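# Move one tray bottle upright into the crate's empty slot

## Task

Take one of the bottles from the tray and set it standing upright in the one open slot of the crate, while the remaining two bottles stay upright on the tray; the task counts as failed if the crate or the tray ends up tipped or shifted from where it was.

## Robot and tools

Robot: two Doosan M1013 six-joint arms, left_arm and right_arm, each ending in a Robotiq 2F-140 two-finger gripper. Calibrated bases in the scene frame: left_arm at (-0.005, +0.460, +0.002) m, right_arm at (-0.047, -0.711, +0.002) m, both turned only slightly about z. The left gripper's fingers are rigid. The right gripper's fingers can fold: grip only with the outer quarter of the pads, near the tips; deeper grips may hold narrow parts loosely, then slip, and tips pushed against a surface fold easily, spoiling the next grip.

Frame: all hand positions, velocities and quaternions (wxyz) are in the scene frame. Origin at table-top height, halfway between the nominal bases; +x points out over the table, +z up, +y toward left_arm. Metres and m/s; rad/s for angular rates. end_effector_position is the point between the closed pads; fingertips stick out about 33 mm past it (only 9 mm when wide open). Fingers point along the gripper's +z and close along its y. Printed hand poses can be a few cm off.

A row is 18 numbers, one list covering both arms: 9 for left_arm, then 9 for right_arm, even if one arm stays still. Per arm: six absolute joint target angles in radians, in the order wrist pitch, wrist roll, elbow, forearm roll, shoulder, waist; then gripper position, force_limit, speed, each in [-1, 1]. Shoulder, forearm roll and wrist roll have signs flipped versus the URDF, in commands and in results alike. Ranges: elbow -2.792 to 2.792, all others -6.283 to 6.283; a target more than 0.010 rad outside is refused. To hold a joint, resend its Joint targets value; to leave a gripper alone, resend its last three numbers (0 is a real command).

Gripper numbers: position +1 = open 140 mm, about -0.8 = pads touching, -1 = close until blocked. force_limit sets squeeze: roughly 14 N at -1, 40 N at 0, 58 N at +1 when closing slowly; faster closing squeezes harder. speed: pad gap rate about 30 mm/s at -1, 140 at 0, 250 at +1. Both start at +1. After closing, object_status 2 means something is held; 0 moving, 1 blocked while opening, 3 reached target or pads met (maybe nothing held). position_measured is in counts: 3 open, about 139 at 60 mm, 200 at 20 mm, 230 closed.

Tools:
execute_actions(actions, cameras): actions is a list of actions; each action is a table of up to 15 rows, one per 1/30 s step, and a short table repeats its last row to fill 15 steps (0.5 s per action). Empty list returns state plus images. cameras: list of names, ["all"], or [].
move(target, speed, blend, stop_force, zero, blocking, cameras): target is one 18-number row or up to 15 rows of absolute joint goals; the joints interpolate together, so the hand follows a curve and does not avoid obstacles. speed: peak rad/s of the joint with most to travel, 0.01 to 3.92, default 0.5, one value or one per target. blend: corner rounding in rad, 0 stops at each target. stop_force: 10 to 80 N, ends an arm's path when it feels that much push against its motion; use with a much lower speed, omit it when moving off a contact, and keep the same finger numbers in every row. zero: true re-zeros the force reading first. blocking=false returns after 0.5 s while the move continues (not with stop_force). The whole move is capped near 10 s. Result adds a move: line such as done, off_target, moving, held or fault, possibly limits=held.
wait(seconds 0 to 10, cameras), stop(cameras): brake a running move.
zoom_image(camera, region [x0, y0, x1, y1] in pixels, at most 504 wide and tall) on the newest image of cam_head_left, cam_head_right, cam_high, cam_low, cam_left_wrist or cam_right_wrist (all 672x504).
clear_fault(arm: left_arm or right_arm, cameras) after a reported torque or force fault.
read_manual(section "licences"). finished_scene(scene: this scene's number, 1 to 2), called alone as the last call.

Results give Joint positions, velocities, Joint targets and torques per arm in the joint order above, external joint torques, Flange force along the gripper's axes, Tool commands, and a Wrist depth grid of 7x7 distances per wrist camera. Notes like joint sent to its limit, joint command not followed (clearance check between arms), MOTOR HOT or OVER-TEMPERATURE FAULT may appear.

Avoid: contact torque beyond joint limits (waist and shoulder 323, elbow 152, wrist joints 42.7 N m) or 144 N outside force, both of which stop the arm; targets pressing past firm contact; the two arms touching or one gripper pinching the other; shoving or tilting the crate or tray; knocking bottles over; opening the gripper while a bottle still moves or is above its support; anything leaving the table; hard hits; long stretched-out holds that heat motors.

Each tool is called as a command line: name --argument value for each argument, lists and objects as JSON in quotes; but a table of rows of numbers goes row by row, as --pt "numbers of a row", without its own name.

## Session

execute_actions --actions '[]'

Scene clock: 0.00 s.
left_arm: end_effector_position=(+0.3976, -0.1557, +0.2096) position_measured=3 object_status=3 end_effector_quat_wxyz=(+0.178, +0.675, -0.696, +0.170) | right_arm: end_effector_position=(+0.8972, -0.3906, +0.2970) position_measured=3 object_status=3 end_effector_quat_wxyz=(-0.209, +0.759, +0.022, +0.616)
Joint names: [wrist pitch, wrist roll, elbow, forearm roll, shoulder, waist]
Joint positions: left_arm=[0.753 -2.571 1.865 0.475 -0.193 -0.856] | right_arm=[-0.582 -1.998 1.883 0.171 -0.418 0.278]
Joint velocities: within noise
Joint torques (N m): no reading
External joint torques (N m): no reading
Flange force (N): no reading
Wrist depth (mm): cam_left_wrist=[- - - - - - 1186 / - - - - - 1278 1263 / 182 - - - - 1234 1241 / - 138 - - - 135 1206 / - 112 - - - - 104 / - - - - - 1095 1167 / - 214 - - - 1213 -] | cam_right_wrist=[2449 2501 2195 - 1907 - 1674 / 4308 - - 2529 1876 1776 1939 / 2501 3021 2908 - 1907 1604 2195 / - 134 3144 2769 2115 1876 131 / 100 143 2449 2195 1861 1723 126 / 2237 2216 1972 1736 1616 1472 1353 / 1891 1736 1616 1454 1368 1258 1212]
Joint targets: left_arm=[0.753 -2.571 1.865 0.475 -0.193 -0.856] | right_arm=[-0.582 -1.998 1.883 0.171 -0.418 0.278]
Tool commands: left_gripper/position=+1.0 left_gripper/force_limit=+1.0 left_gripper/speed=+1.0 right_gripper/position=+1.0 right_gripper/force_limit=+1.0 right_gripper/speed=+1.0
camera_calibration:
cam_left_wrist: T_world_to_cam=[[-0.999032, 0.0315624, 0.030626, 0.397596], [0.0269584, 0.989704, -0.140569, 0.175258], [-0.0347473, -0.139608, -0.989597, 0.342662], [0, 0, 0, 1]] pos_world=[0.404393, -0.138165, 0.351556]
cam_right_wrist: T_world_to_cam=[[0.288735, -0.903721, -0.316102, -0.507029], [-0.551281, 0.113006, -0.826631, 0.788477], [0.782765, 0.412938, -0.465575, -0.258822], [0, 0, 0, 1]] pos_world=[0.783666, -0.440438, 0.371005]

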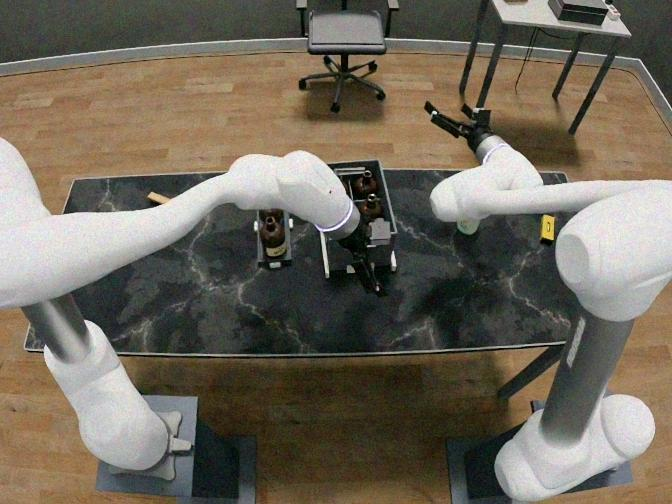

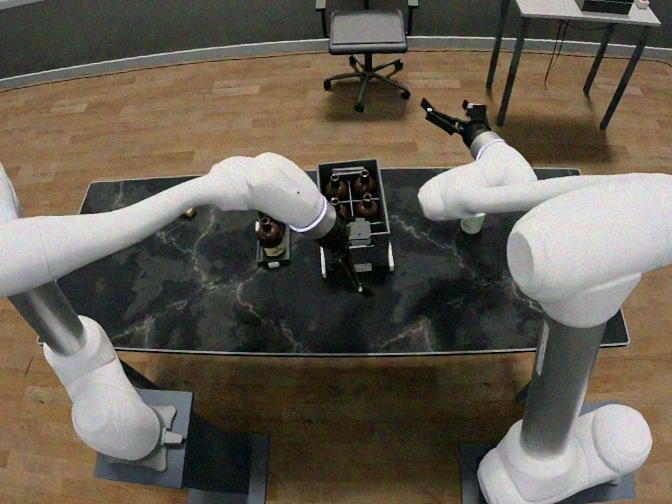

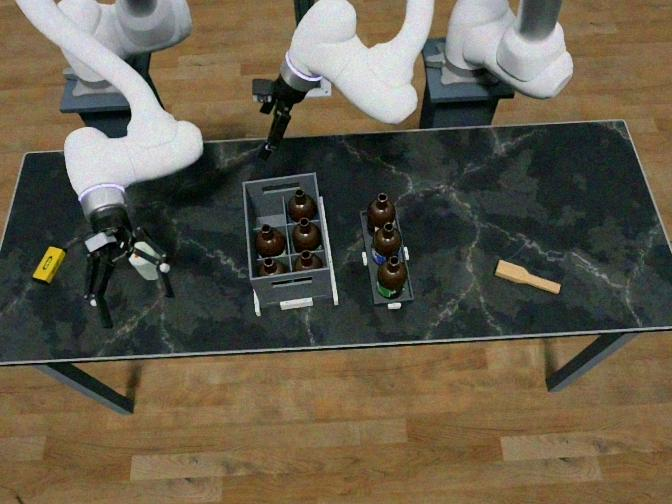

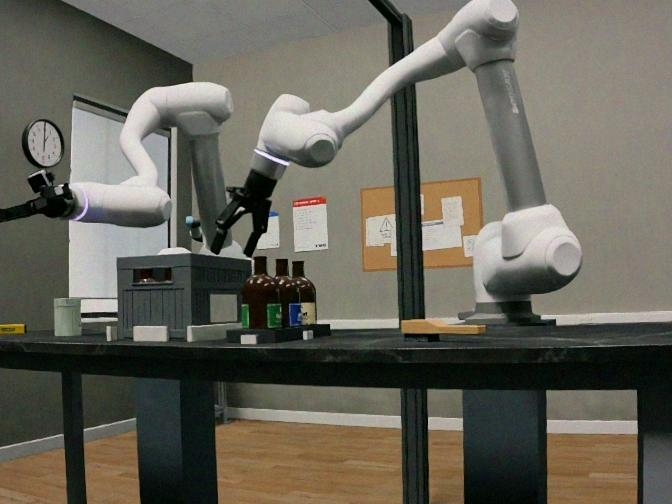

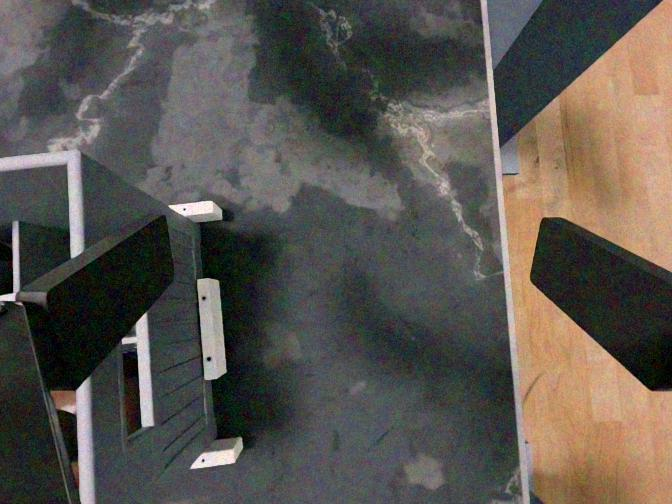

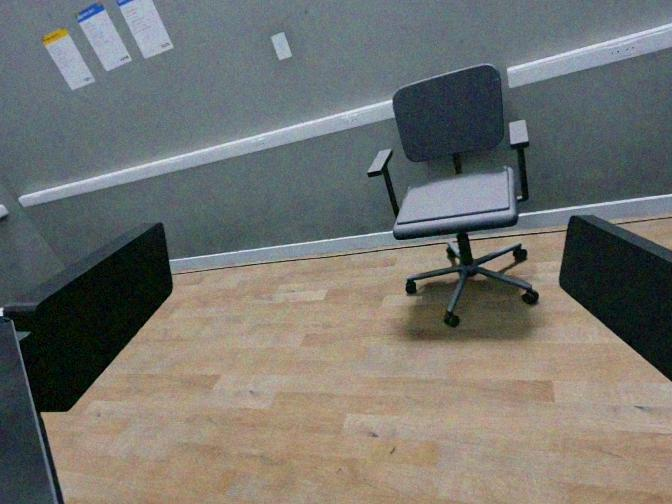

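zoom_image --camera "cam_high" --region '[230, 160, 430, 320]'

zoom_image --camera "cam_low" --region '[100, 230, 350, 360]'

zoom_image --camera "cam_head_right" --region '[220, 140, 420, 300]'

Scaled by 2.520 from the camera's 672x504 image, which has a finer 960x720 frame.

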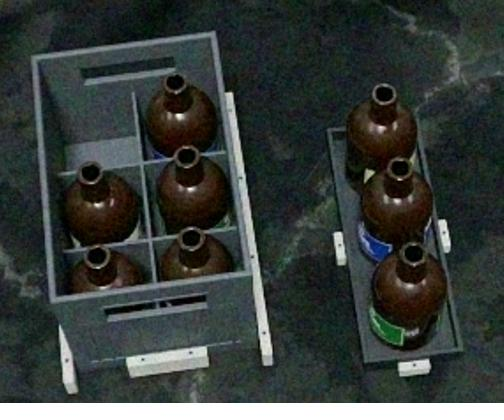

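Scaled by 2.016 from the camera's 672x504 image, which has a finer 960x720 frame.

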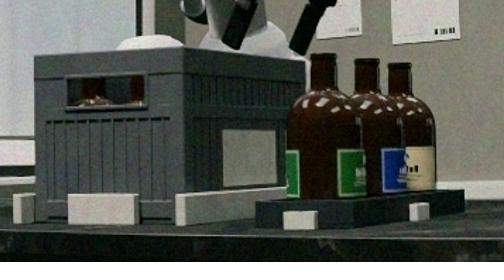

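Scaled by 2.520 from the camera's 672x504 image, which has a finer 960x720 frame.

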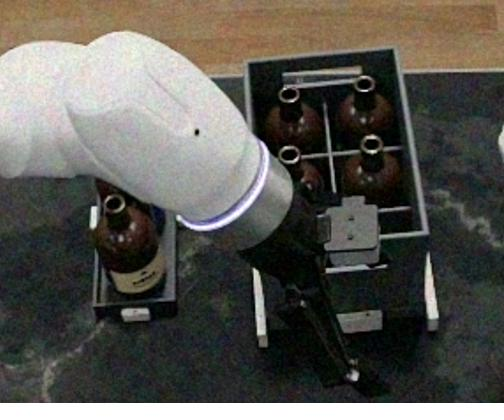

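move --target '[1.618,-3.993,1.281,0,-0.243,-0.679,1,1,1,-0.582,-1.998,1.883,0.171,-0.418,0.278,1,1,1]' --speed 1.2 --cameras '["cam_left_wrist","cam_high"]'

zoom_image --camera "cam_left_wrist" --region '[84, 0, 588, 504]'

Scene clock: 96.20 s.
left_arm: end_effector_position=(+0.5494, +0.0196, +0.4501) position_measured=3 object_status=3 end_effector_quat_wxyz=(+0.000, +0.000, +1.000, +0.000) | right_arm: end_effector_position=(+0.8971, -0.3904, +0.2974) position_measured=3 object_status=3 end_effector_quat_wxyz=(-0.209, +0.759, +0.022, +0.616)
Joint names: [wrist pitch, wrist roll, elbow, forearm roll, shoulder, waist]
Joint positions: left_arm=[1.618 -3.993 1.281 0 -0.243 -0.679] | right_arm=[-0.582 -1.998 1.883 0.171 -0.418 0.278]
Joint torques (N m): left_arm=[-0.2 -0.77 -43.5 -4.79 69.97 2.03] | right_arm=[-2.44 0.55 -34.39 -2.85 72.16 3.22]
External joint torques (N m): left_arm=[0.22 0.77 1.63 0.51 -3.54 -1.99] | right_arm=[-0.27 -0.54 0.32 -0.55 4.62 -3.15]
Flange force (N): left_arm=[0.5 -4.5 2.4] | right_arm=[4.5 2.9 -7.7]
Wrist depth (mm): cam_left_wrist=[- - - - - - - / - - - - 525 - - / - - - - - - - / - 127 487 - - 136 121 / - 112 494 - - - 104 / - 1867 1677 1804 1718 1718 104 / - 1900 1883 1900 1851 1900 -] | cam_right_wrist=[2303 2374 - 2154 1776 1790 1876 / - - 2908 2326 1832 1939 - / - 1939 2837 - 1923 2096 - / - 134 3187 2769 2115 1876 131 / 100 143 2449 2195 1907 1762 - / 2216 2216 1907 1736 1583 1541 1360 / 2023 1749 1583 1491 1393 1258 1212]
Joint targets: left_arm=[1.618 -3.993 1.281 0.000 -0.243 -0.679] | right_arm=[-0.582 -1.998 1.883 0.171 -0.418 0.278]
move: done
camera_calibration:
cam_left_wrist: T_world_to_cam=[[-0.0119722, 0.999667, 0.0228429, -0.0215045], [0.937258, 0.00325856, 0.348622, -0.669402], [0.348431, 0.0255834, -0.936985, 0.373017], [0, 0, 0, 1]] pos_world=[0.497173, 0.0141356, 0.583371]
Images, in order (width x height): cam_high 672x504, cam_left_wrist 672x504.

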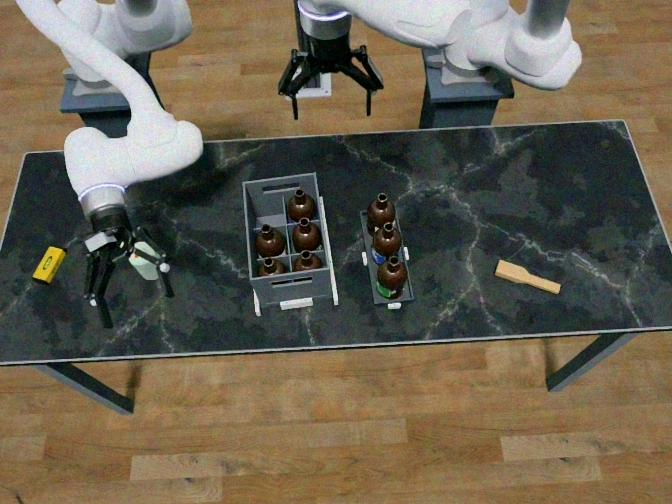

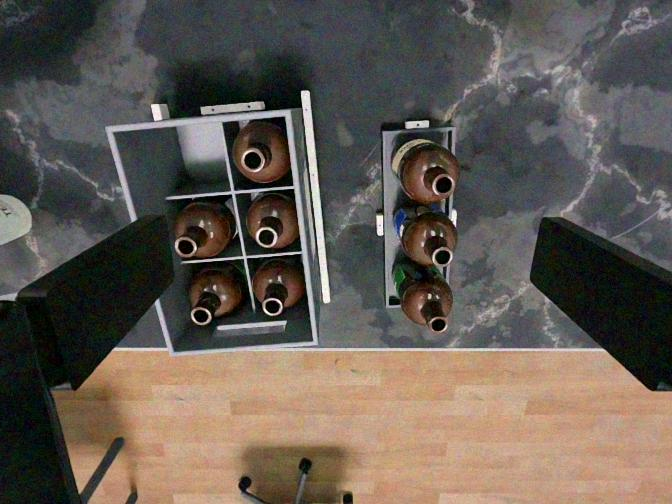

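Scaled by 1.000.

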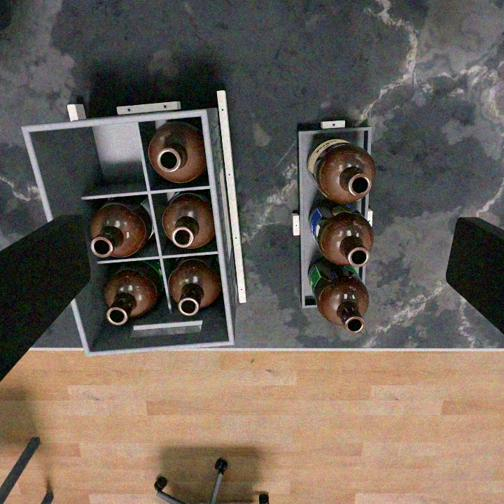

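move --target '[1.265,-4.079,1.665,0,-0.211,-0.520,1,1,1,-0.582,-1.998,1.883,0.171,-0.418,0.278,1,1,1]' --speed 0.8 --cameras '["cam_left_wrist","cam_low"]'

Scene clock: 131.67 s.
left_arm: end_effector_position=(+0.5746, +0.1365, +0.2606) position_measured=3 object_status=3 end_effector_quat_wxyz=(+0.000, -0.036, +0.999, +0.000) | right_arm: end_effector_position=(+0.8971, -0.3904, +0.2974) position_measured=3 object_status=3 end_effector_quat_wxyz=(-0.209, +0.759, +0.022, +0.616)
Joint names: [wrist pitch, wrist roll, elbow, forearm roll, shoulder, waist]
Joint positions: left_arm=[1.265 -4.079 1.665 0 -0.211 -0.52] | right_arm=[-0.582 -1.998 1.883 0.171 -0.418 0.278]
Joint torques (N m): left_arm=[-0.25 -0.67 -41.62 -4.47 64.52 1.41] | right_arm=[-2.41 0.57 -34.43 -2.84 72.04 3.5]
External joint torques (N m): left_arm=[0.27 0.67 1.48 0.37 -2.93 -1.44] | right_arm=[-0.29 -0.55 0.45 -0.55 4.3 -3.59]
Flange force (N): left_arm=[0.4 -3.5 2.8] | right_arm=[4.3 3.6 -7.6]
Wrist depth (mm): cam_left_wrist=[- - - 352 - - - / - - - 347 - - - / 243 332 - 268 420 - - / - 128 - 298 407 407 123 / - 112 - 294 442 - 104 / - - - 332 - - 476 / - 1731 1651 1579 1626 1590 -] | cam_right_wrist=[1846 2501 - - 1790 - 1583 / - 2614 - 2077 1803 1939 - / - 2501 2350 2134 1907 1762 2096 / - 134 3144 2705 2115 1876 134 / 100 143 2529 2195 1923 1762 114 / 2134 2216 2023 1762 1616 1454 1353 / 1907 1891 1736 1491 1360 1300 1193]
Joint targets: left_arm=[1.265 -4.079 1.665 0.000 -0.211 -0.520] | right_arm=[-0.582 -1.998 1.883 0.171 -0.418 0.278]
move: done
camera_calibration:
cam_left_wrist: T_world_to_cam=[[-0.0848712, 0.996144, 0.0222207, -0.0912056], [0.934189, 0.0717969, 0.34948, -0.635225], [0.346537, 0.050419, -0.93668, 0.181326], [0, 0, 0, 1]] pos_world=[0.522844, 0.127319, 0.393869]
Images, in order (width x height): cam_low 672x504, cam_left_wrist 672x504.

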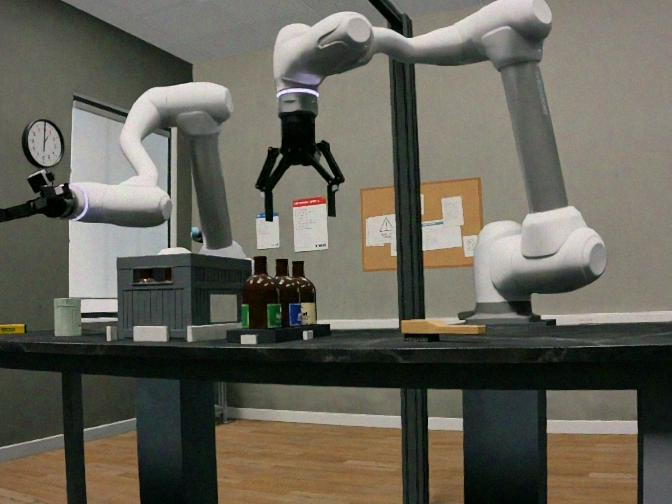

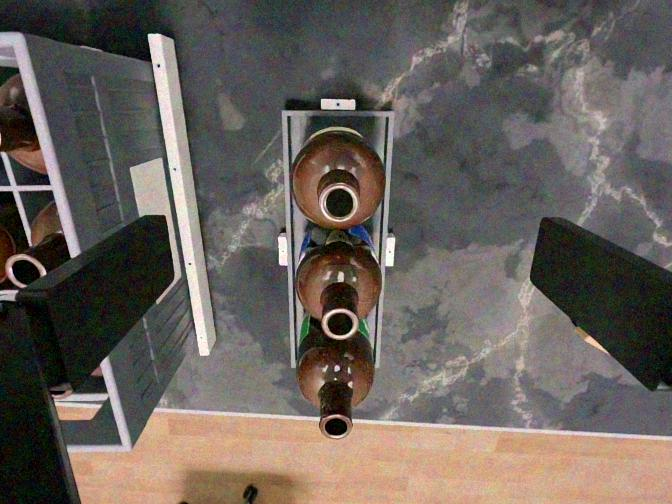

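move --target '[1.099,-4.084,1.771,0,-0.272,-0.515,-0.1,-0.1,0,-0.582,-1.998,1.883,0.171,-0.418,0.278,1,1,1]' --speed 0.25 --cameras '["cam_left_wrist","cam_low"]'

zoom_image --camera "cam_low" --region '[220, 150, 360, 350]'

Scene clock: 153.23 s.
left_arm: end_effector_position=(+0.5771, +0.1389, +0.1652) position_measured=141 object_status=3 end_effector_quat_wxyz=(+0.000, -0.036, +0.999, +0.000) | right_arm: end_effector_position=(+0.8971, -0.3904, +0.2974) position_measured=3 object_status=3 end_effector_quat_wxyz=(-0.209, +0.759, +0.022, +0.616)
Joint names: [wrist pitch, wrist roll, elbow, forearm roll, shoulder, waist]
Joint positions: left_arm=[1.099 -4.084 1.771 0 -0.272 -0.515] | right_arm=[-0.582 -1.998 1.883 0.171 -0.418 0.278]
Joint torques (N m): left_arm=[-0.22 -0.68 -38.54 -4.17 68.34 2.1] | right_arm=[-2.44 0.54 -34.47 -2.79 71.92 3.58]
External joint torques (N m): left_arm=[0.26 0.68 1.11 0.34 -3.02 -2] | right_arm=[-0.26 -0.53 0.49 -0.6 4.51 -3.4]
Flange force (N): left_arm=[0.4 -4.6 2.9] | right_arm=[4.3 3.1 -7.9]
Wrist depth (mm): cam_left_wrist=[229 261 263 - - - 257 / - 272 - 280 - - - / 229 259 - 178 - - - / 234 264 126 - 135 - 320 / - - - 213 - 76 91 / - - - 205 - - - / - - - 239 - - -] | cam_right_wrist=[2674 2501 - - 1817 1861 1572 / 3061 - - 2134 1846 1939 1955 / 2674 2945 - 2585 1876 1593 2115 / - 134 3277 2837 2077 1891 131 / 100 134 2449 2195 1891 1723 114 / 2259 2041 1939 1711 1638 1472 1322 / 1923 1762 1593 1368 1337 1135 1258]
Joint targets: left_arm=[1.099 -4.084 1.771 0.000 -0.272 -0.515] | right_arm=[-0.582 -1.998 1.883 0.171 -0.418 0.278]
move: done
camera_calibration:
cam_left_wrist: T_world_to_cam=[[-0.0848929, 0.996131, 0.0227042, -0.0912868], [0.934486, 0.0716915, 0.348706, -0.604392], [0.34573, 0.0508195, -0.936957, 0.0914051], [0, 0, 0, 1]] pos_world=[0.525445, 0.129618, 0.298471]
Images, in order (width x height): cam_low 672x504, cam_left_wrist 672x504.

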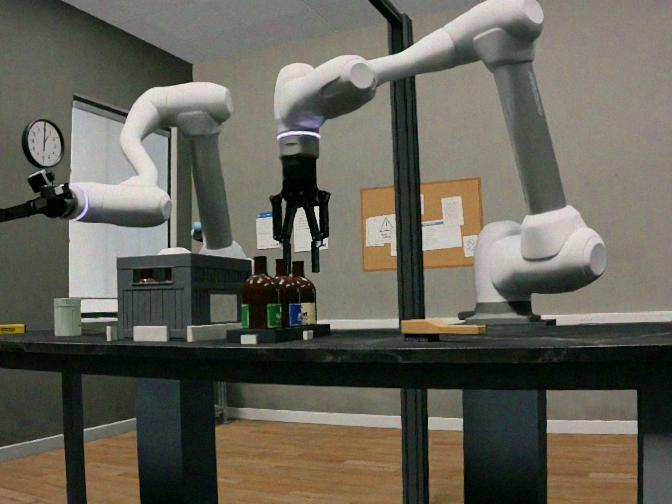

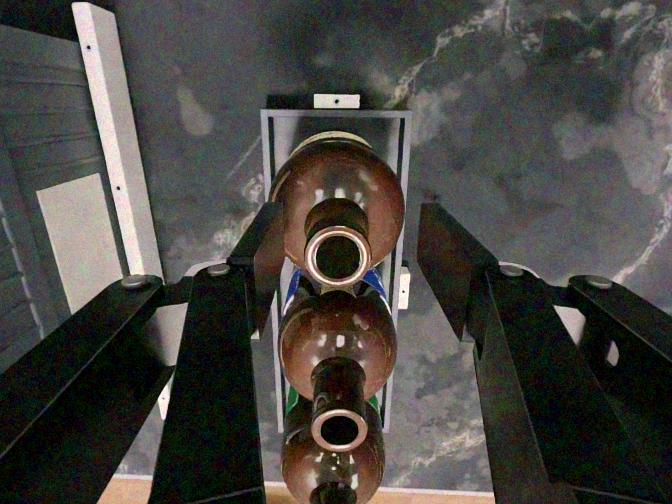

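Scaled by 2.520 from the camera's 672x504 image, which has a finer 960x720 frame.

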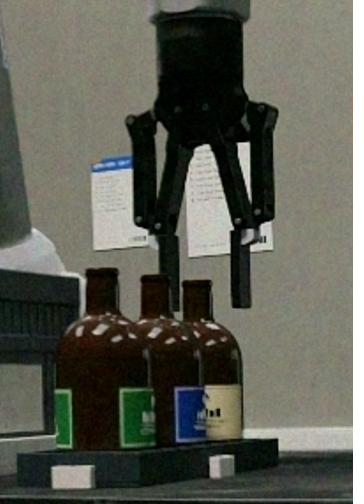

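move --pt "1.0904 -4.082 1.7687 0 -0.2825 -0.517 -0.1 -0.1 0 -0.582 -1.998 1.883 0.171 -0.418 0.278 1 1 1" --pt "1.0904 -4.082 1.7687 0 -0.2825 -0.517 -1 -0.1 -1 -0.582 -1.998 1.883 0.171 -0.418 0.278 1 1 1" --speed 0.2 --cameras '["cam_left_wrist","cam_low"]'

Scene clock: 172.27 s.
left_arm: end_effector_position=(+0.5802, +0.1354, +0.1593) position_measured=192 object_status=0 end_effector_quat_wxyz=(+0.000, -0.036, +0.999, +0.000) | right_arm: end_effector_position=(+0.8971, -0.3904, +0.2974) position_measured=3 object_status=3 end_effector_quat_wxyz=(-0.209, +0.759, +0.022, +0.616)
Joint names: [wrist pitch, wrist roll, elbow, forearm roll, shoulder, waist]
Joint positions: left_arm=[1.09 -4.082 1.769 0 -0.283 -0.517] | right_arm=[-0.582 -1.998 1.883 0.171 -0.418 0.278]
Joint torques (N m): left_arm=[-0.49 -0.72 -38.27 -3.89 68.77 2.07] | right_arm=[-2.42 0.56 -34.45 -2.82 72.12 3.62]
External joint torques (N m): left_arm=[0.51 0.72 0.96 0.08 -2.79 -2.08] | right_arm=[-0.28 -0.54 0.48 -0.58 3.89 -4.07]
Flange force (N): left_arm=[0.4 -4.7 2.2] | right_arm=[4.1 4.4 -7.1]
Wrist depth (mm): cam_left_wrist=[227 226 - 250 - - 254 / - 252 - 257 270 - - / 228 288 - 170 - - - / - 267 - 139 114 - - / - - - 203 - 81 - / - - - - - - - / - - - 173 - - -] | cam_right_wrist=[2326 2501 - 2059 1674 1776 1736 / - - - 1662 1891 1876 2005 / 3943 2475 2674 - 1907 1817 2556 / 3635 144 3372 2705 2115 1876 134 / 100 144 2475 2216 1846 1627 114 / 2195 1955 1923 1907 - 1531 - / 1923 1776 1604 1463 1314 1278 1224]
Joint targets: left_arm=[1.090 -4.082 1.769 0.000 -0.282 -0.517] | right_arm=[-0.582 -1.998 1.883 0.171 -0.418 0.278]
move: done
camera_calibration:
cam_left_wrist: T_world_to_cam=[[-0.084872, 0.996136, 0.022581, -0.087487], [0.934378, 0.0716989, 0.348995, -0.604922], [0.346028, 0.0507191, -0.936852, 0.084837], [0, 0, 0, 1]] pos_world=[0.528444, 0.126218, 0.29257]
Images, in order (width x height): cam_low 672x504, cam_left_wrist 672x504.

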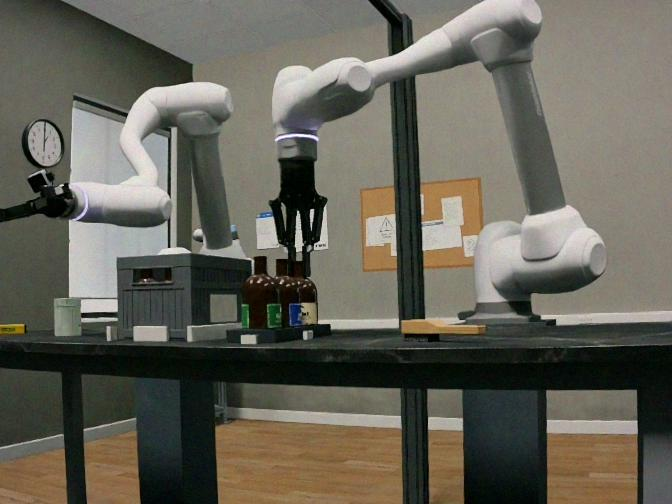

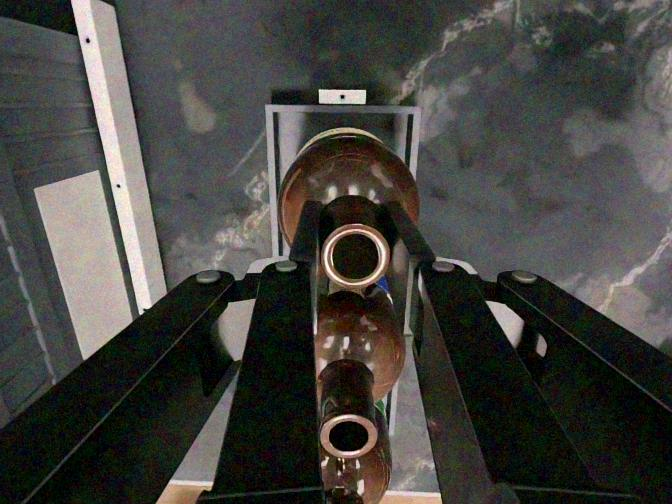

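move --pt "1.1621 -4.082 1.7258 0 -0.2537 -0.517 -1 -0.1 -1 -0.582 -1.998 1.883 0.171 -0.418 0.278 1 1 1" --pt "1.5134 -4.082 1.449 0 -0.1792 -0.517 -1 -0.1 -1 -0.582 -1.998 1.883 0.171 -0.418 0.278 1 1 1" --pt "1.6141 -3.769 1.0605 0 -0.467 -0.825 -1 -0.1 -1 -0.582 -1.998 1.883 0.171 -0.418 0.278 1 1 1" --speed '[0.15,0.4,0.4]' --blend '[0.03,0.06,0]' --cameras '["cam_left_wrist","cam_low","cam_high"]'

Scene clock: 206.03 s.
left_arm: end_effector_position=(+0.5639, -0.1554, +0.4001) position_measured=192 object_status=2 end_effector_quat_wxyz=(+0.000, -0.039, +0.999, +0.000) | right_arm: end_effector_position=(+0.8971, -0.3904, +0.2974) position_measured=3 object_status=3 end_effector_quat_wxyz=(-0.209, +0.759, +0.022, +0.616)
Joint names: [wrist pitch, wrist roll, elbow, forearm roll, shoulder, waist]
Joint positions: left_arm=[1.614 -3.769 1.061 0 -0.467 -0.825] | right_arm=[-0.582 -1.998 1.883 0.171 -0.418 0.278]
Joint torques (N m): left_arm=[-0.32 -0.68 -44.97 -4.69 92.83 2.07] | right_arm=[-2.4 0.59 -34.38 -2.82 71.71 3.57]
External joint torques (N m): left_arm=[0.34 0.68 2.94 0.4 -4.13 -1.87] | right_arm=[-0.31 -0.58 0.34 -0.58 4.85 -3.75]
Flange force (N): left_arm=[2.6 -1.6 4.7] | right_arm=[4.9 3.7 -8.2]
Wrist depth (mm): cam_left_wrist=[166 - - 462 - 475 - / 169 - - 349 - - - / 194 - - 173 - 499 - / - - - 139 120 504 424 / - - - 440 - 81 - / - - - - - - - / - - - - - - -] | cam_right_wrist=[2423 2423 - 1988 1776 1674 1762 / 3231 - - 2041 1861 1817 - / - - - - 1923 1832 - / - 134 3231 2908 1988 1891 131 / 100 144 2216 2174 1891 1698 114 / 2195 2237 1907 1803 1604 1472 1345 / 1923 1749 1593 1511 1337 1258 1218]
Joint targets: left_arm=[1.614 -3.769 1.060 0.000 -0.467 -0.825] | right_arm=[-0.582 -1.998 1.883 0.171 -0.418 0.278]
move: done
camera_calibration:
cam_left_wrist: T_world_to_cam=[[-0.0899613, 0.995692, 0.022457, 0.198267], [0.934, 0.0765164, 0.348984, -0.651849], [0.345762, 0.0523699, -0.93686, 0.331253], [0, 0, 0, 1]] pos_world=[0.512128, -0.164883, 0.53337]
Images, in order (width x height): cam_high 672x504, cam_low 672x504, cam_left_wrist 672x504.

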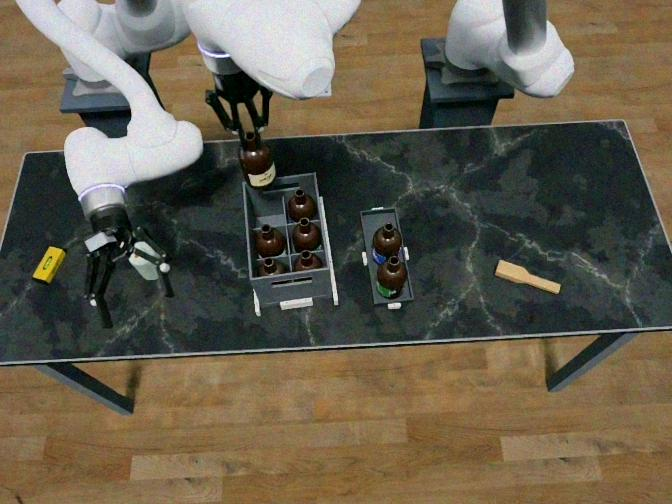

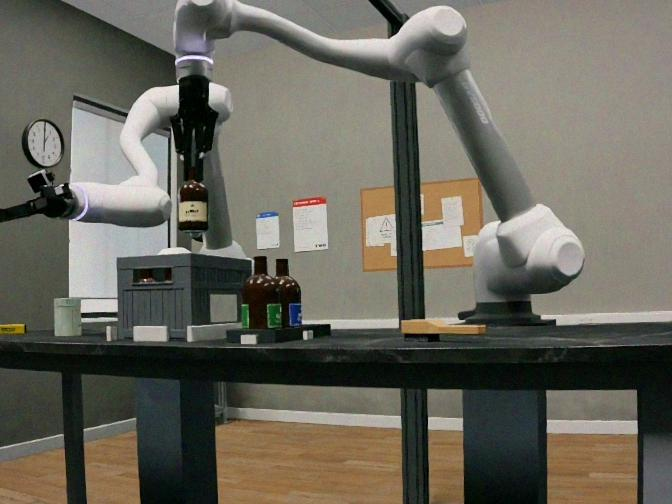

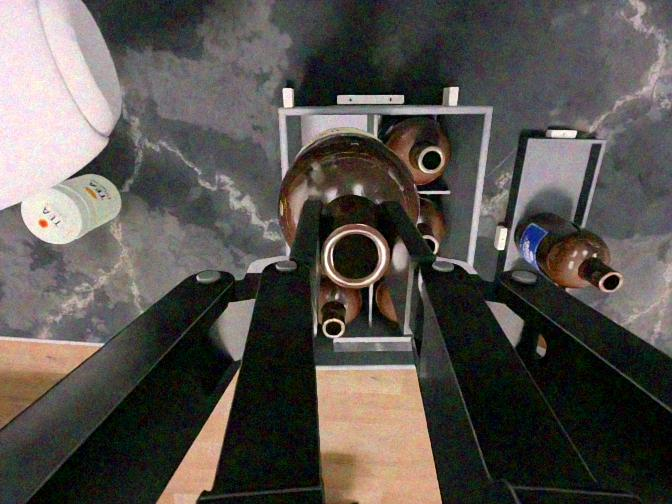

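move --target '[1.4828,-3.755,1.1871,0,-0.4717,-0.8305,-1,-0.1,-1,-0.582,-1.998,1.883,0.171,-0.418,0.278,1,1,1]' --speed 0.2 --cameras '["cam_left_wrist","cam_low","cam_high","cam_head_left"]'

zoom_image --camera "cam_high" --region '[220, 110, 350, 220]'

zoom_image --camera "cam_left_wrist" --region '[230, 60, 530, 300]'

zoom_image --camera "cam_head_left" --region '[290, 140, 450, 290]'

Scene clock: 234.40 s.
left_arm: end_effector_position=(+0.5611, -0.1594, +0.3253) position_measured=192 object_status=2 end_effector_quat_wxyz=(+0.000, -0.043, +0.999, +0.000) | right_arm: end_effector_position=(+0.8971, -0.3904, +0.2974) position_measured=3 object_status=3 end_effector_quat_wxyz=(-0.209, +0.759, +0.022, +0.616)
Joint names: [wrist pitch, wrist roll, elbow, forearm roll, shoulder, waist]
Joint positions: left_arm=[1.483 -3.755 1.187 0 -0.472 -0.83] | right_arm=[-0.582 -1.998 1.883 0.171 -0.418 0.278]
Joint torques (N m): left_arm=[-0.26 -0.67 -44.41 -4.71 93.78 2.32] | right_arm=[-2.39 0.56 -34.29 -2.83 72.07 3.58]
External joint torques (N m): left_arm=[0.28 0.67 2.33 0.42 -4.52 -2.25] | right_arm=[-0.32 -0.54 0.26 -0.57 4.58 -3.67]
Flange force (N): left_arm=[1.6 -3.6 3.9] | right_arm=[4.7 3.6 -7.6]
Wrist depth (mm): cam_left_wrist=[- - - - - 400 - / - - - 400 392 432 - / - - - 171 - 439 445 / - - - 139 119 453 441 / - - - 383 - 81 - / - - - - - - - / - - - - - - -] | cam_right_wrist=[2769 2614 - - 1907 1698 1907 / - - - 1861 1846 1711 2059 / 3814 2737 2737 - 1876 2077 - / - 134 3187 2872 2005 1846 132 / 100 144 2501 2195 1907 1723 109 / 2195 2174 1972 1650 1593 1454 1345 / 1907 1762 1583 1472 1353 1271 1212]
Joint targets: left_arm=[1.483 -3.755 1.187 0.000 -0.472 -0.830] | right_arm=[-0.582 -1.998 1.883 0.171 -0.418 0.278]
move: done
camera_calibration:
cam_left_wrist: T_world_to_cam=[[-0.0983774, 0.994891, 0.0226715, 0.208149], [0.933338, 0.0843391, 0.34895, -0.621279], [0.345255, 0.055489, -0.936867, 0.263105], [0, 0, 0, 1]] pos_world=[0.509502, -0.169287, 0.45857]
Images, in order (width x height): cam_head_left 672x504, cam_high 672x504, cam_low 672x504, cam_left_wrist 672x504.

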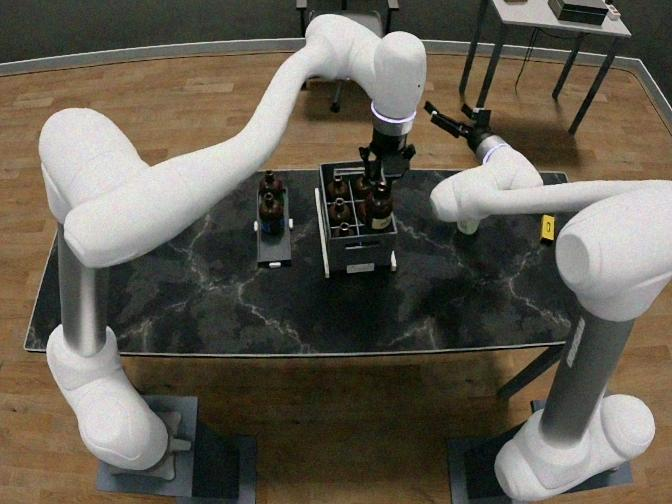

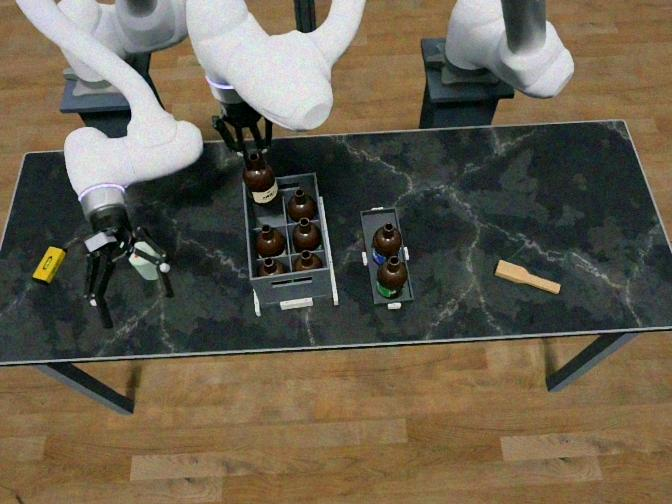

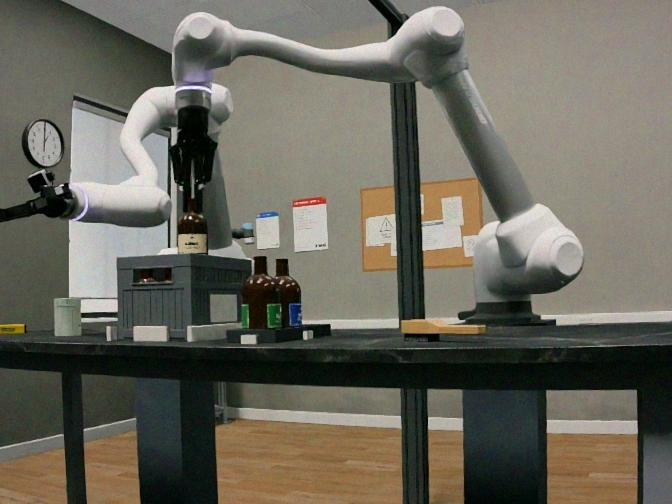

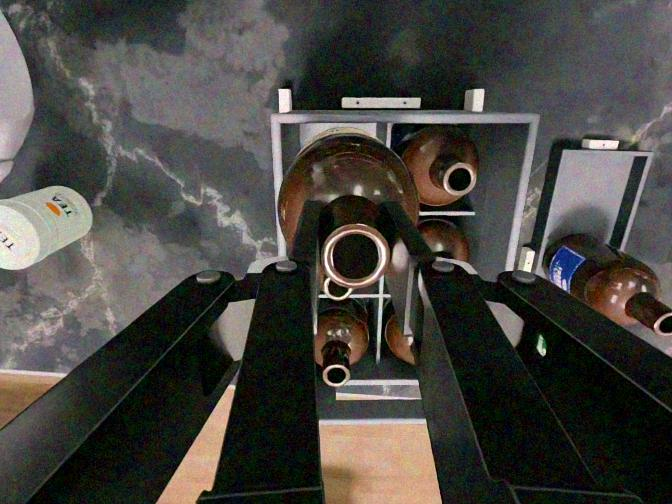

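Scaled by 3.877 from the camera's 672x504 image, which has a finer 960x720 frame.

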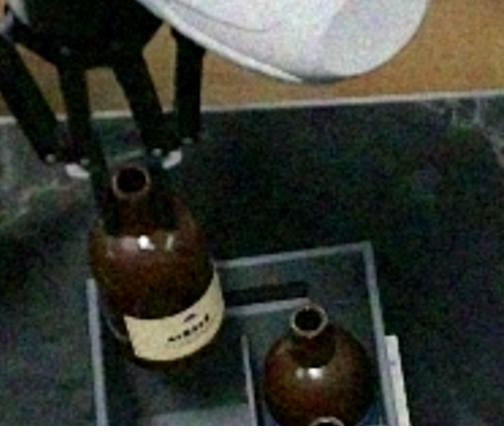

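Scaled by 1.680 from the camera's 672x504 image, which has a finer 960x720 frame.

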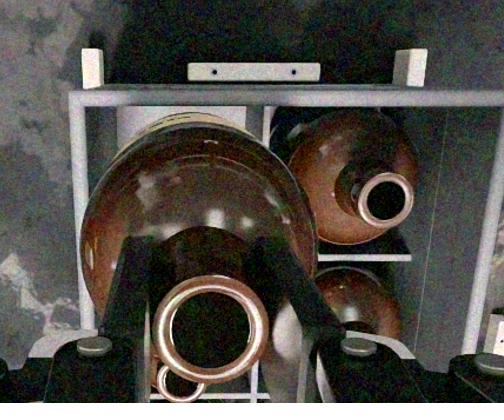

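Scaled by 3.150 from the camera's 672x504 image, which has a finer 960x720 frame.

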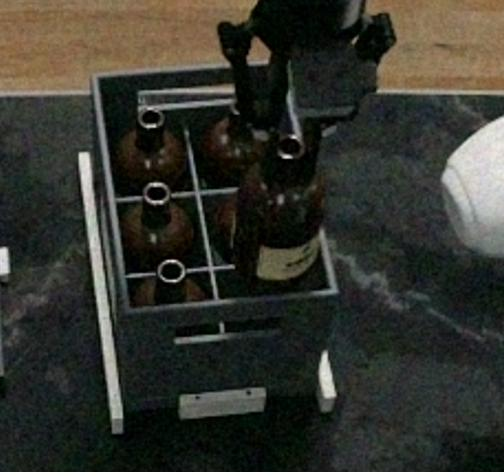

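move --pt "1.3554 -3.756 1.2974 0 -0.4888 -0.829 -1 -0.1 -1 -0.582 -1.998 1.883 0.171 -0.418 0.278 1 1 1" --pt "1.2349 -3.756 1.3842 0 -0.5225 -0.829 -1 -0.1 -1 -0.582 -1.998 1.883 0.171 -0.418 0.278 1 1 1" --pt "1.1959 -3.756 1.4092 0 -0.5365 -0.829 -1 -0.1 -1 -0.582 -1.998 1.883 0.171 -0.418 0.278 1 1 1" --speed '[0.1,0.08,0.03]' --stop_force 12 --cameras '["cam_left_wrist","cam_low","cam_high"]'

zoom_image --camera "cam_high" --region '[220, 130, 350, 240]'

Scene clock: 263.23 s.
left_arm: end_effector_position=(+0.5612, -0.1575, +0.1624) position_measured=192 object_status=2 end_effector_quat_wxyz=(+0.000, -0.043, +0.999, +0.000) | right_arm: end_effector_position=(+0.8971, -0.3904, +0.2974) position_measured=3 object_status=3 end_effector_quat_wxyz=(-0.209, +0.759, +0.022, +0.616)
Joint names: [wrist pitch, wrist roll, elbow, forearm roll, shoulder, waist]
Joint positions: left_arm=[1.214 -3.756 1.397 0 -0.53 -0.829] | right_arm=[-0.582 -1.998 1.883 0.171 -0.418 0.278]
Joint torques (N m): left_arm=[-2.44 -0.71 -30.74 -3.53 74.13 0.15] | right_arm=[-2.43 0.56 -34.41 -2.82 72.28 3.65]
External joint torques (N m): left_arm=[2.46 0.71 -8.6 -0.49 17.47 0.18] | right_arm=[-0.28 -0.55 0.29 -0.59 4.53 -3.94]
Flange force (N): left_arm=[2.6 2.4 -22.4] | right_arm=[4.7 3.9 -7.6]
Wrist depth (mm): cam_left_wrist=[256 - - - - - 264 / 271 - - - 134 244 136 / - - 158 170 - - 165 / - - - 136 114 - 165 / - - - - - 81 173 / - - - - - - - / - - - - - - -] | cam_right_wrist=[- 2705 - - 1861 1955 1638 / - - 2281 2983 1846 1698 - / - 2529 3187 - 1907 1650 2096 / - 134 2908 2769 2096 1923 125 / 100 125 2529 2174 1891 1638 114 / 2154 2174 1939 1762 1593 1463 1353 / 1923 1790 1604 1445 1360 1258 -]
Joint targets: left_arm=[1.214 -3.756 1.397 0.000 -0.530 -0.829] | right_arm=[-0.582 -1.998 1.883 0.171 -0.418 0.278]
move: contact (left_arm); path passed 2 of 3 targets; left_arm: the wrist pitch is farthest, 0.019 rad from its target
camera_calibration:
cam_left_wrist: T_world_to_cam=[[-0.0989038, 0.994846, 0.0223427, 0.210419], [0.93322, 0.0849364, 0.349122, -0.564568], [0.345425, 0.0553802, -0.936811, 0.110233], [0, 0, 0, 1]] pos_world=[0.5096, -0.167487, 0.295669]
Images, in order (width x height): cam_high 672x504, cam_low 672x504, cam_left_wrist 672x504.

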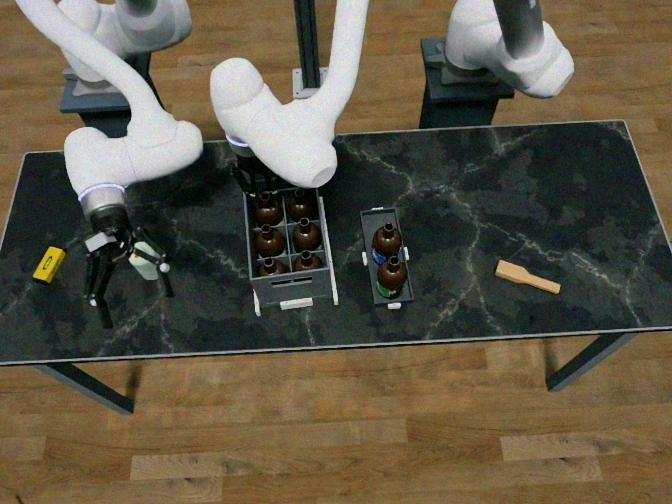

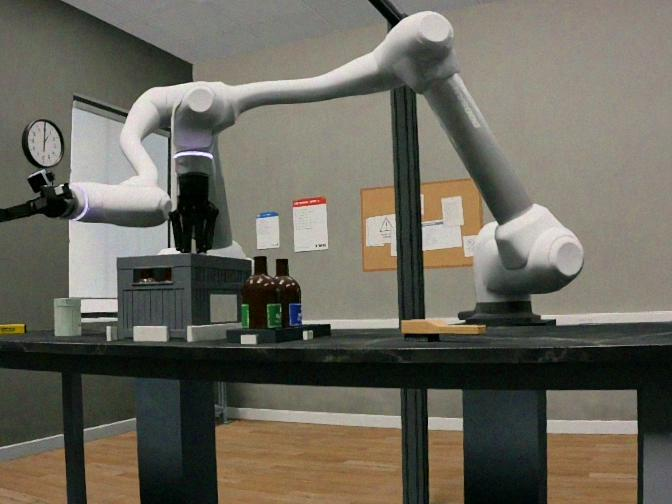

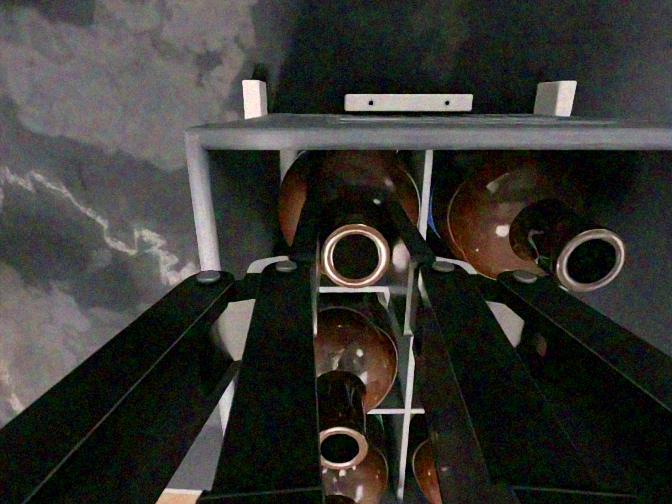

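Scaled by 3.877 from the camera's 672x504 image, which has a finer 960x720 frame.

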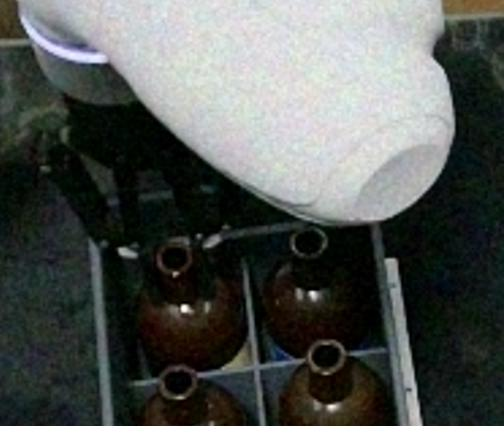

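move --pt "1.214 -3.756 1.397 0 -0.530 -0.829 -0.25 -0.1 -1 -0.582 -1.998 1.883 0.171 -0.418 0.278 1 1 1" --pt "1.3554 -3.756 1.2974 0 -0.4888 -0.829 -0.25 -0.1 -1 -0.582 -1.998 1.883 0.171 -0.418 0.278 1 1 1" --pt "1.6141 -3.769 1.0605 0 -0.467 -0.825 -0.25 -0.1 -1 -0.582 -1.998 1.883 0.171 -0.418 0.278 1 1 1" --speed '[0.1,0.2,0.5]' --blend '[0,0.03,0]' --cameras '["cam_left_wrist","cam_low","cam_high"]'

Scene clock: 273.87 s.
left_arm: end_effector_position=(+0.5638, -0.1555, +0.4001) position_measured=160 object_status=3 end_effector_quat_wxyz=(+0.000, -0.039, +0.999, +0.000) | right_arm: end_effector_position=(+0.8971, -0.3904, +0.2974) position_measured=3 object_status=3 end_effector_quat_wxyz=(-0.209, +0.759, +0.022, +0.616)
Joint names: [wrist pitch, wrist roll, elbow, forearm roll, shoulder, waist]
Joint positions: left_arm=[1.614 -3.769 1.061 0 -0.467 -0.825] | right_arm=[-0.582 -1.998 1.883 0.171 -0.418 0.278]
Joint torques (N m): left_arm=[-0.12 -0.67 -43.23 -4.68 90.65 2.38] | right_arm=[-2.46 0.54 -34.36 -2.82 72.07 3.58]
External joint torques (N m): left_arm=[0.14 0.67 1.46 0.43 -2.51 -2.55] | right_arm=[-0.24 -0.52 0.41 -0.57 4.25 -3.89]
Flange force (N): left_arm=[2.7 -2.8 2.3] | right_arm=[4.4 4.0 -7.4]
Wrist depth (mm): cam_left_wrist=[165 448 471 - - 471 - / 169 200 - - - - - / 193 549 - - - 508 - / - - - 447 143 - - / - - - - - 76 - / - - - 1614 - - - / - - - 1774 - - -] | cam_right_wrist=[- 2259 - 1972 2059 1939 1627 / 2737 1817 - 2077 1846 1923 2134 / 3323 2475 - - 1923 1907 2237 / - 134 3187 2737 2096 1891 131 / 100 134 2644 2174 1939 1711 114 / 2195 2174 1955 1762 - 1454 1329 / 1939 1749 1604 1482 1385 1199 1218]
Joint targets: left_arm=[1.614 -3.769 1.060 0.000 -0.467 -0.825] | right_arm=[-0.582 -1.998 1.883 0.171 -0.418 0.278]
move: done
camera_calibration:
cam_left_wrist: T_world_to_cam=[[-0.0898597, 0.9957, 0.022496, 0.198295], [0.934009, 0.0764076, 0.348983, -0.651864], [0.345764, 0.052371, -0.936859, 0.331257], [0, 0, 0, 1]] pos_world=[0.512129, -0.164983, 0.53337]
Images, in order (width x height): cam_high 672x504, cam_low 672x504, cam_left_wrist 672x504.

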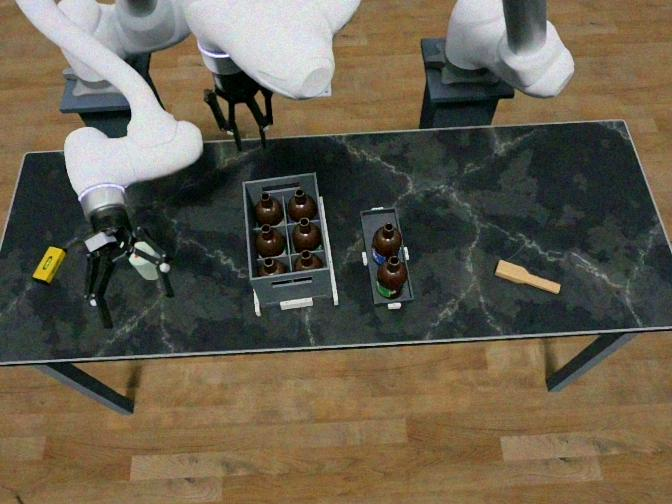

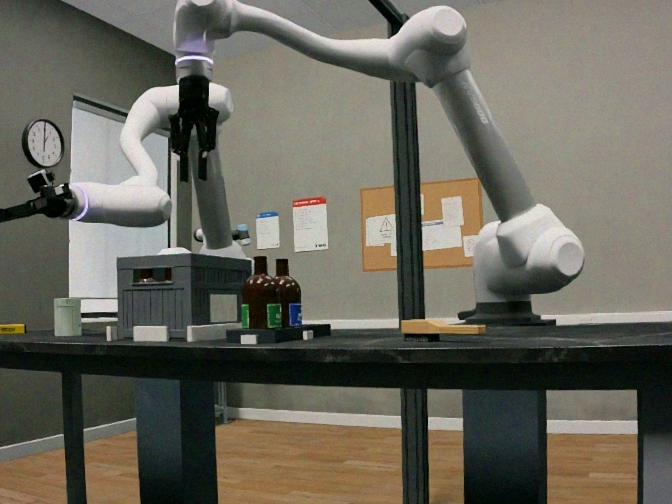

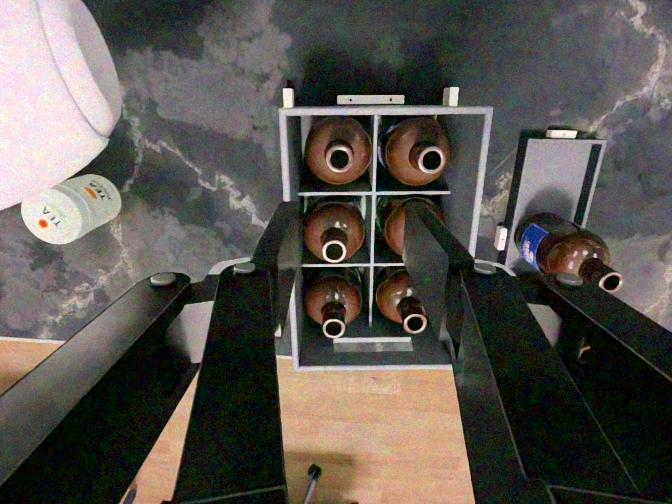

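finished_scene --scene 2

The scene is finished: the task was done.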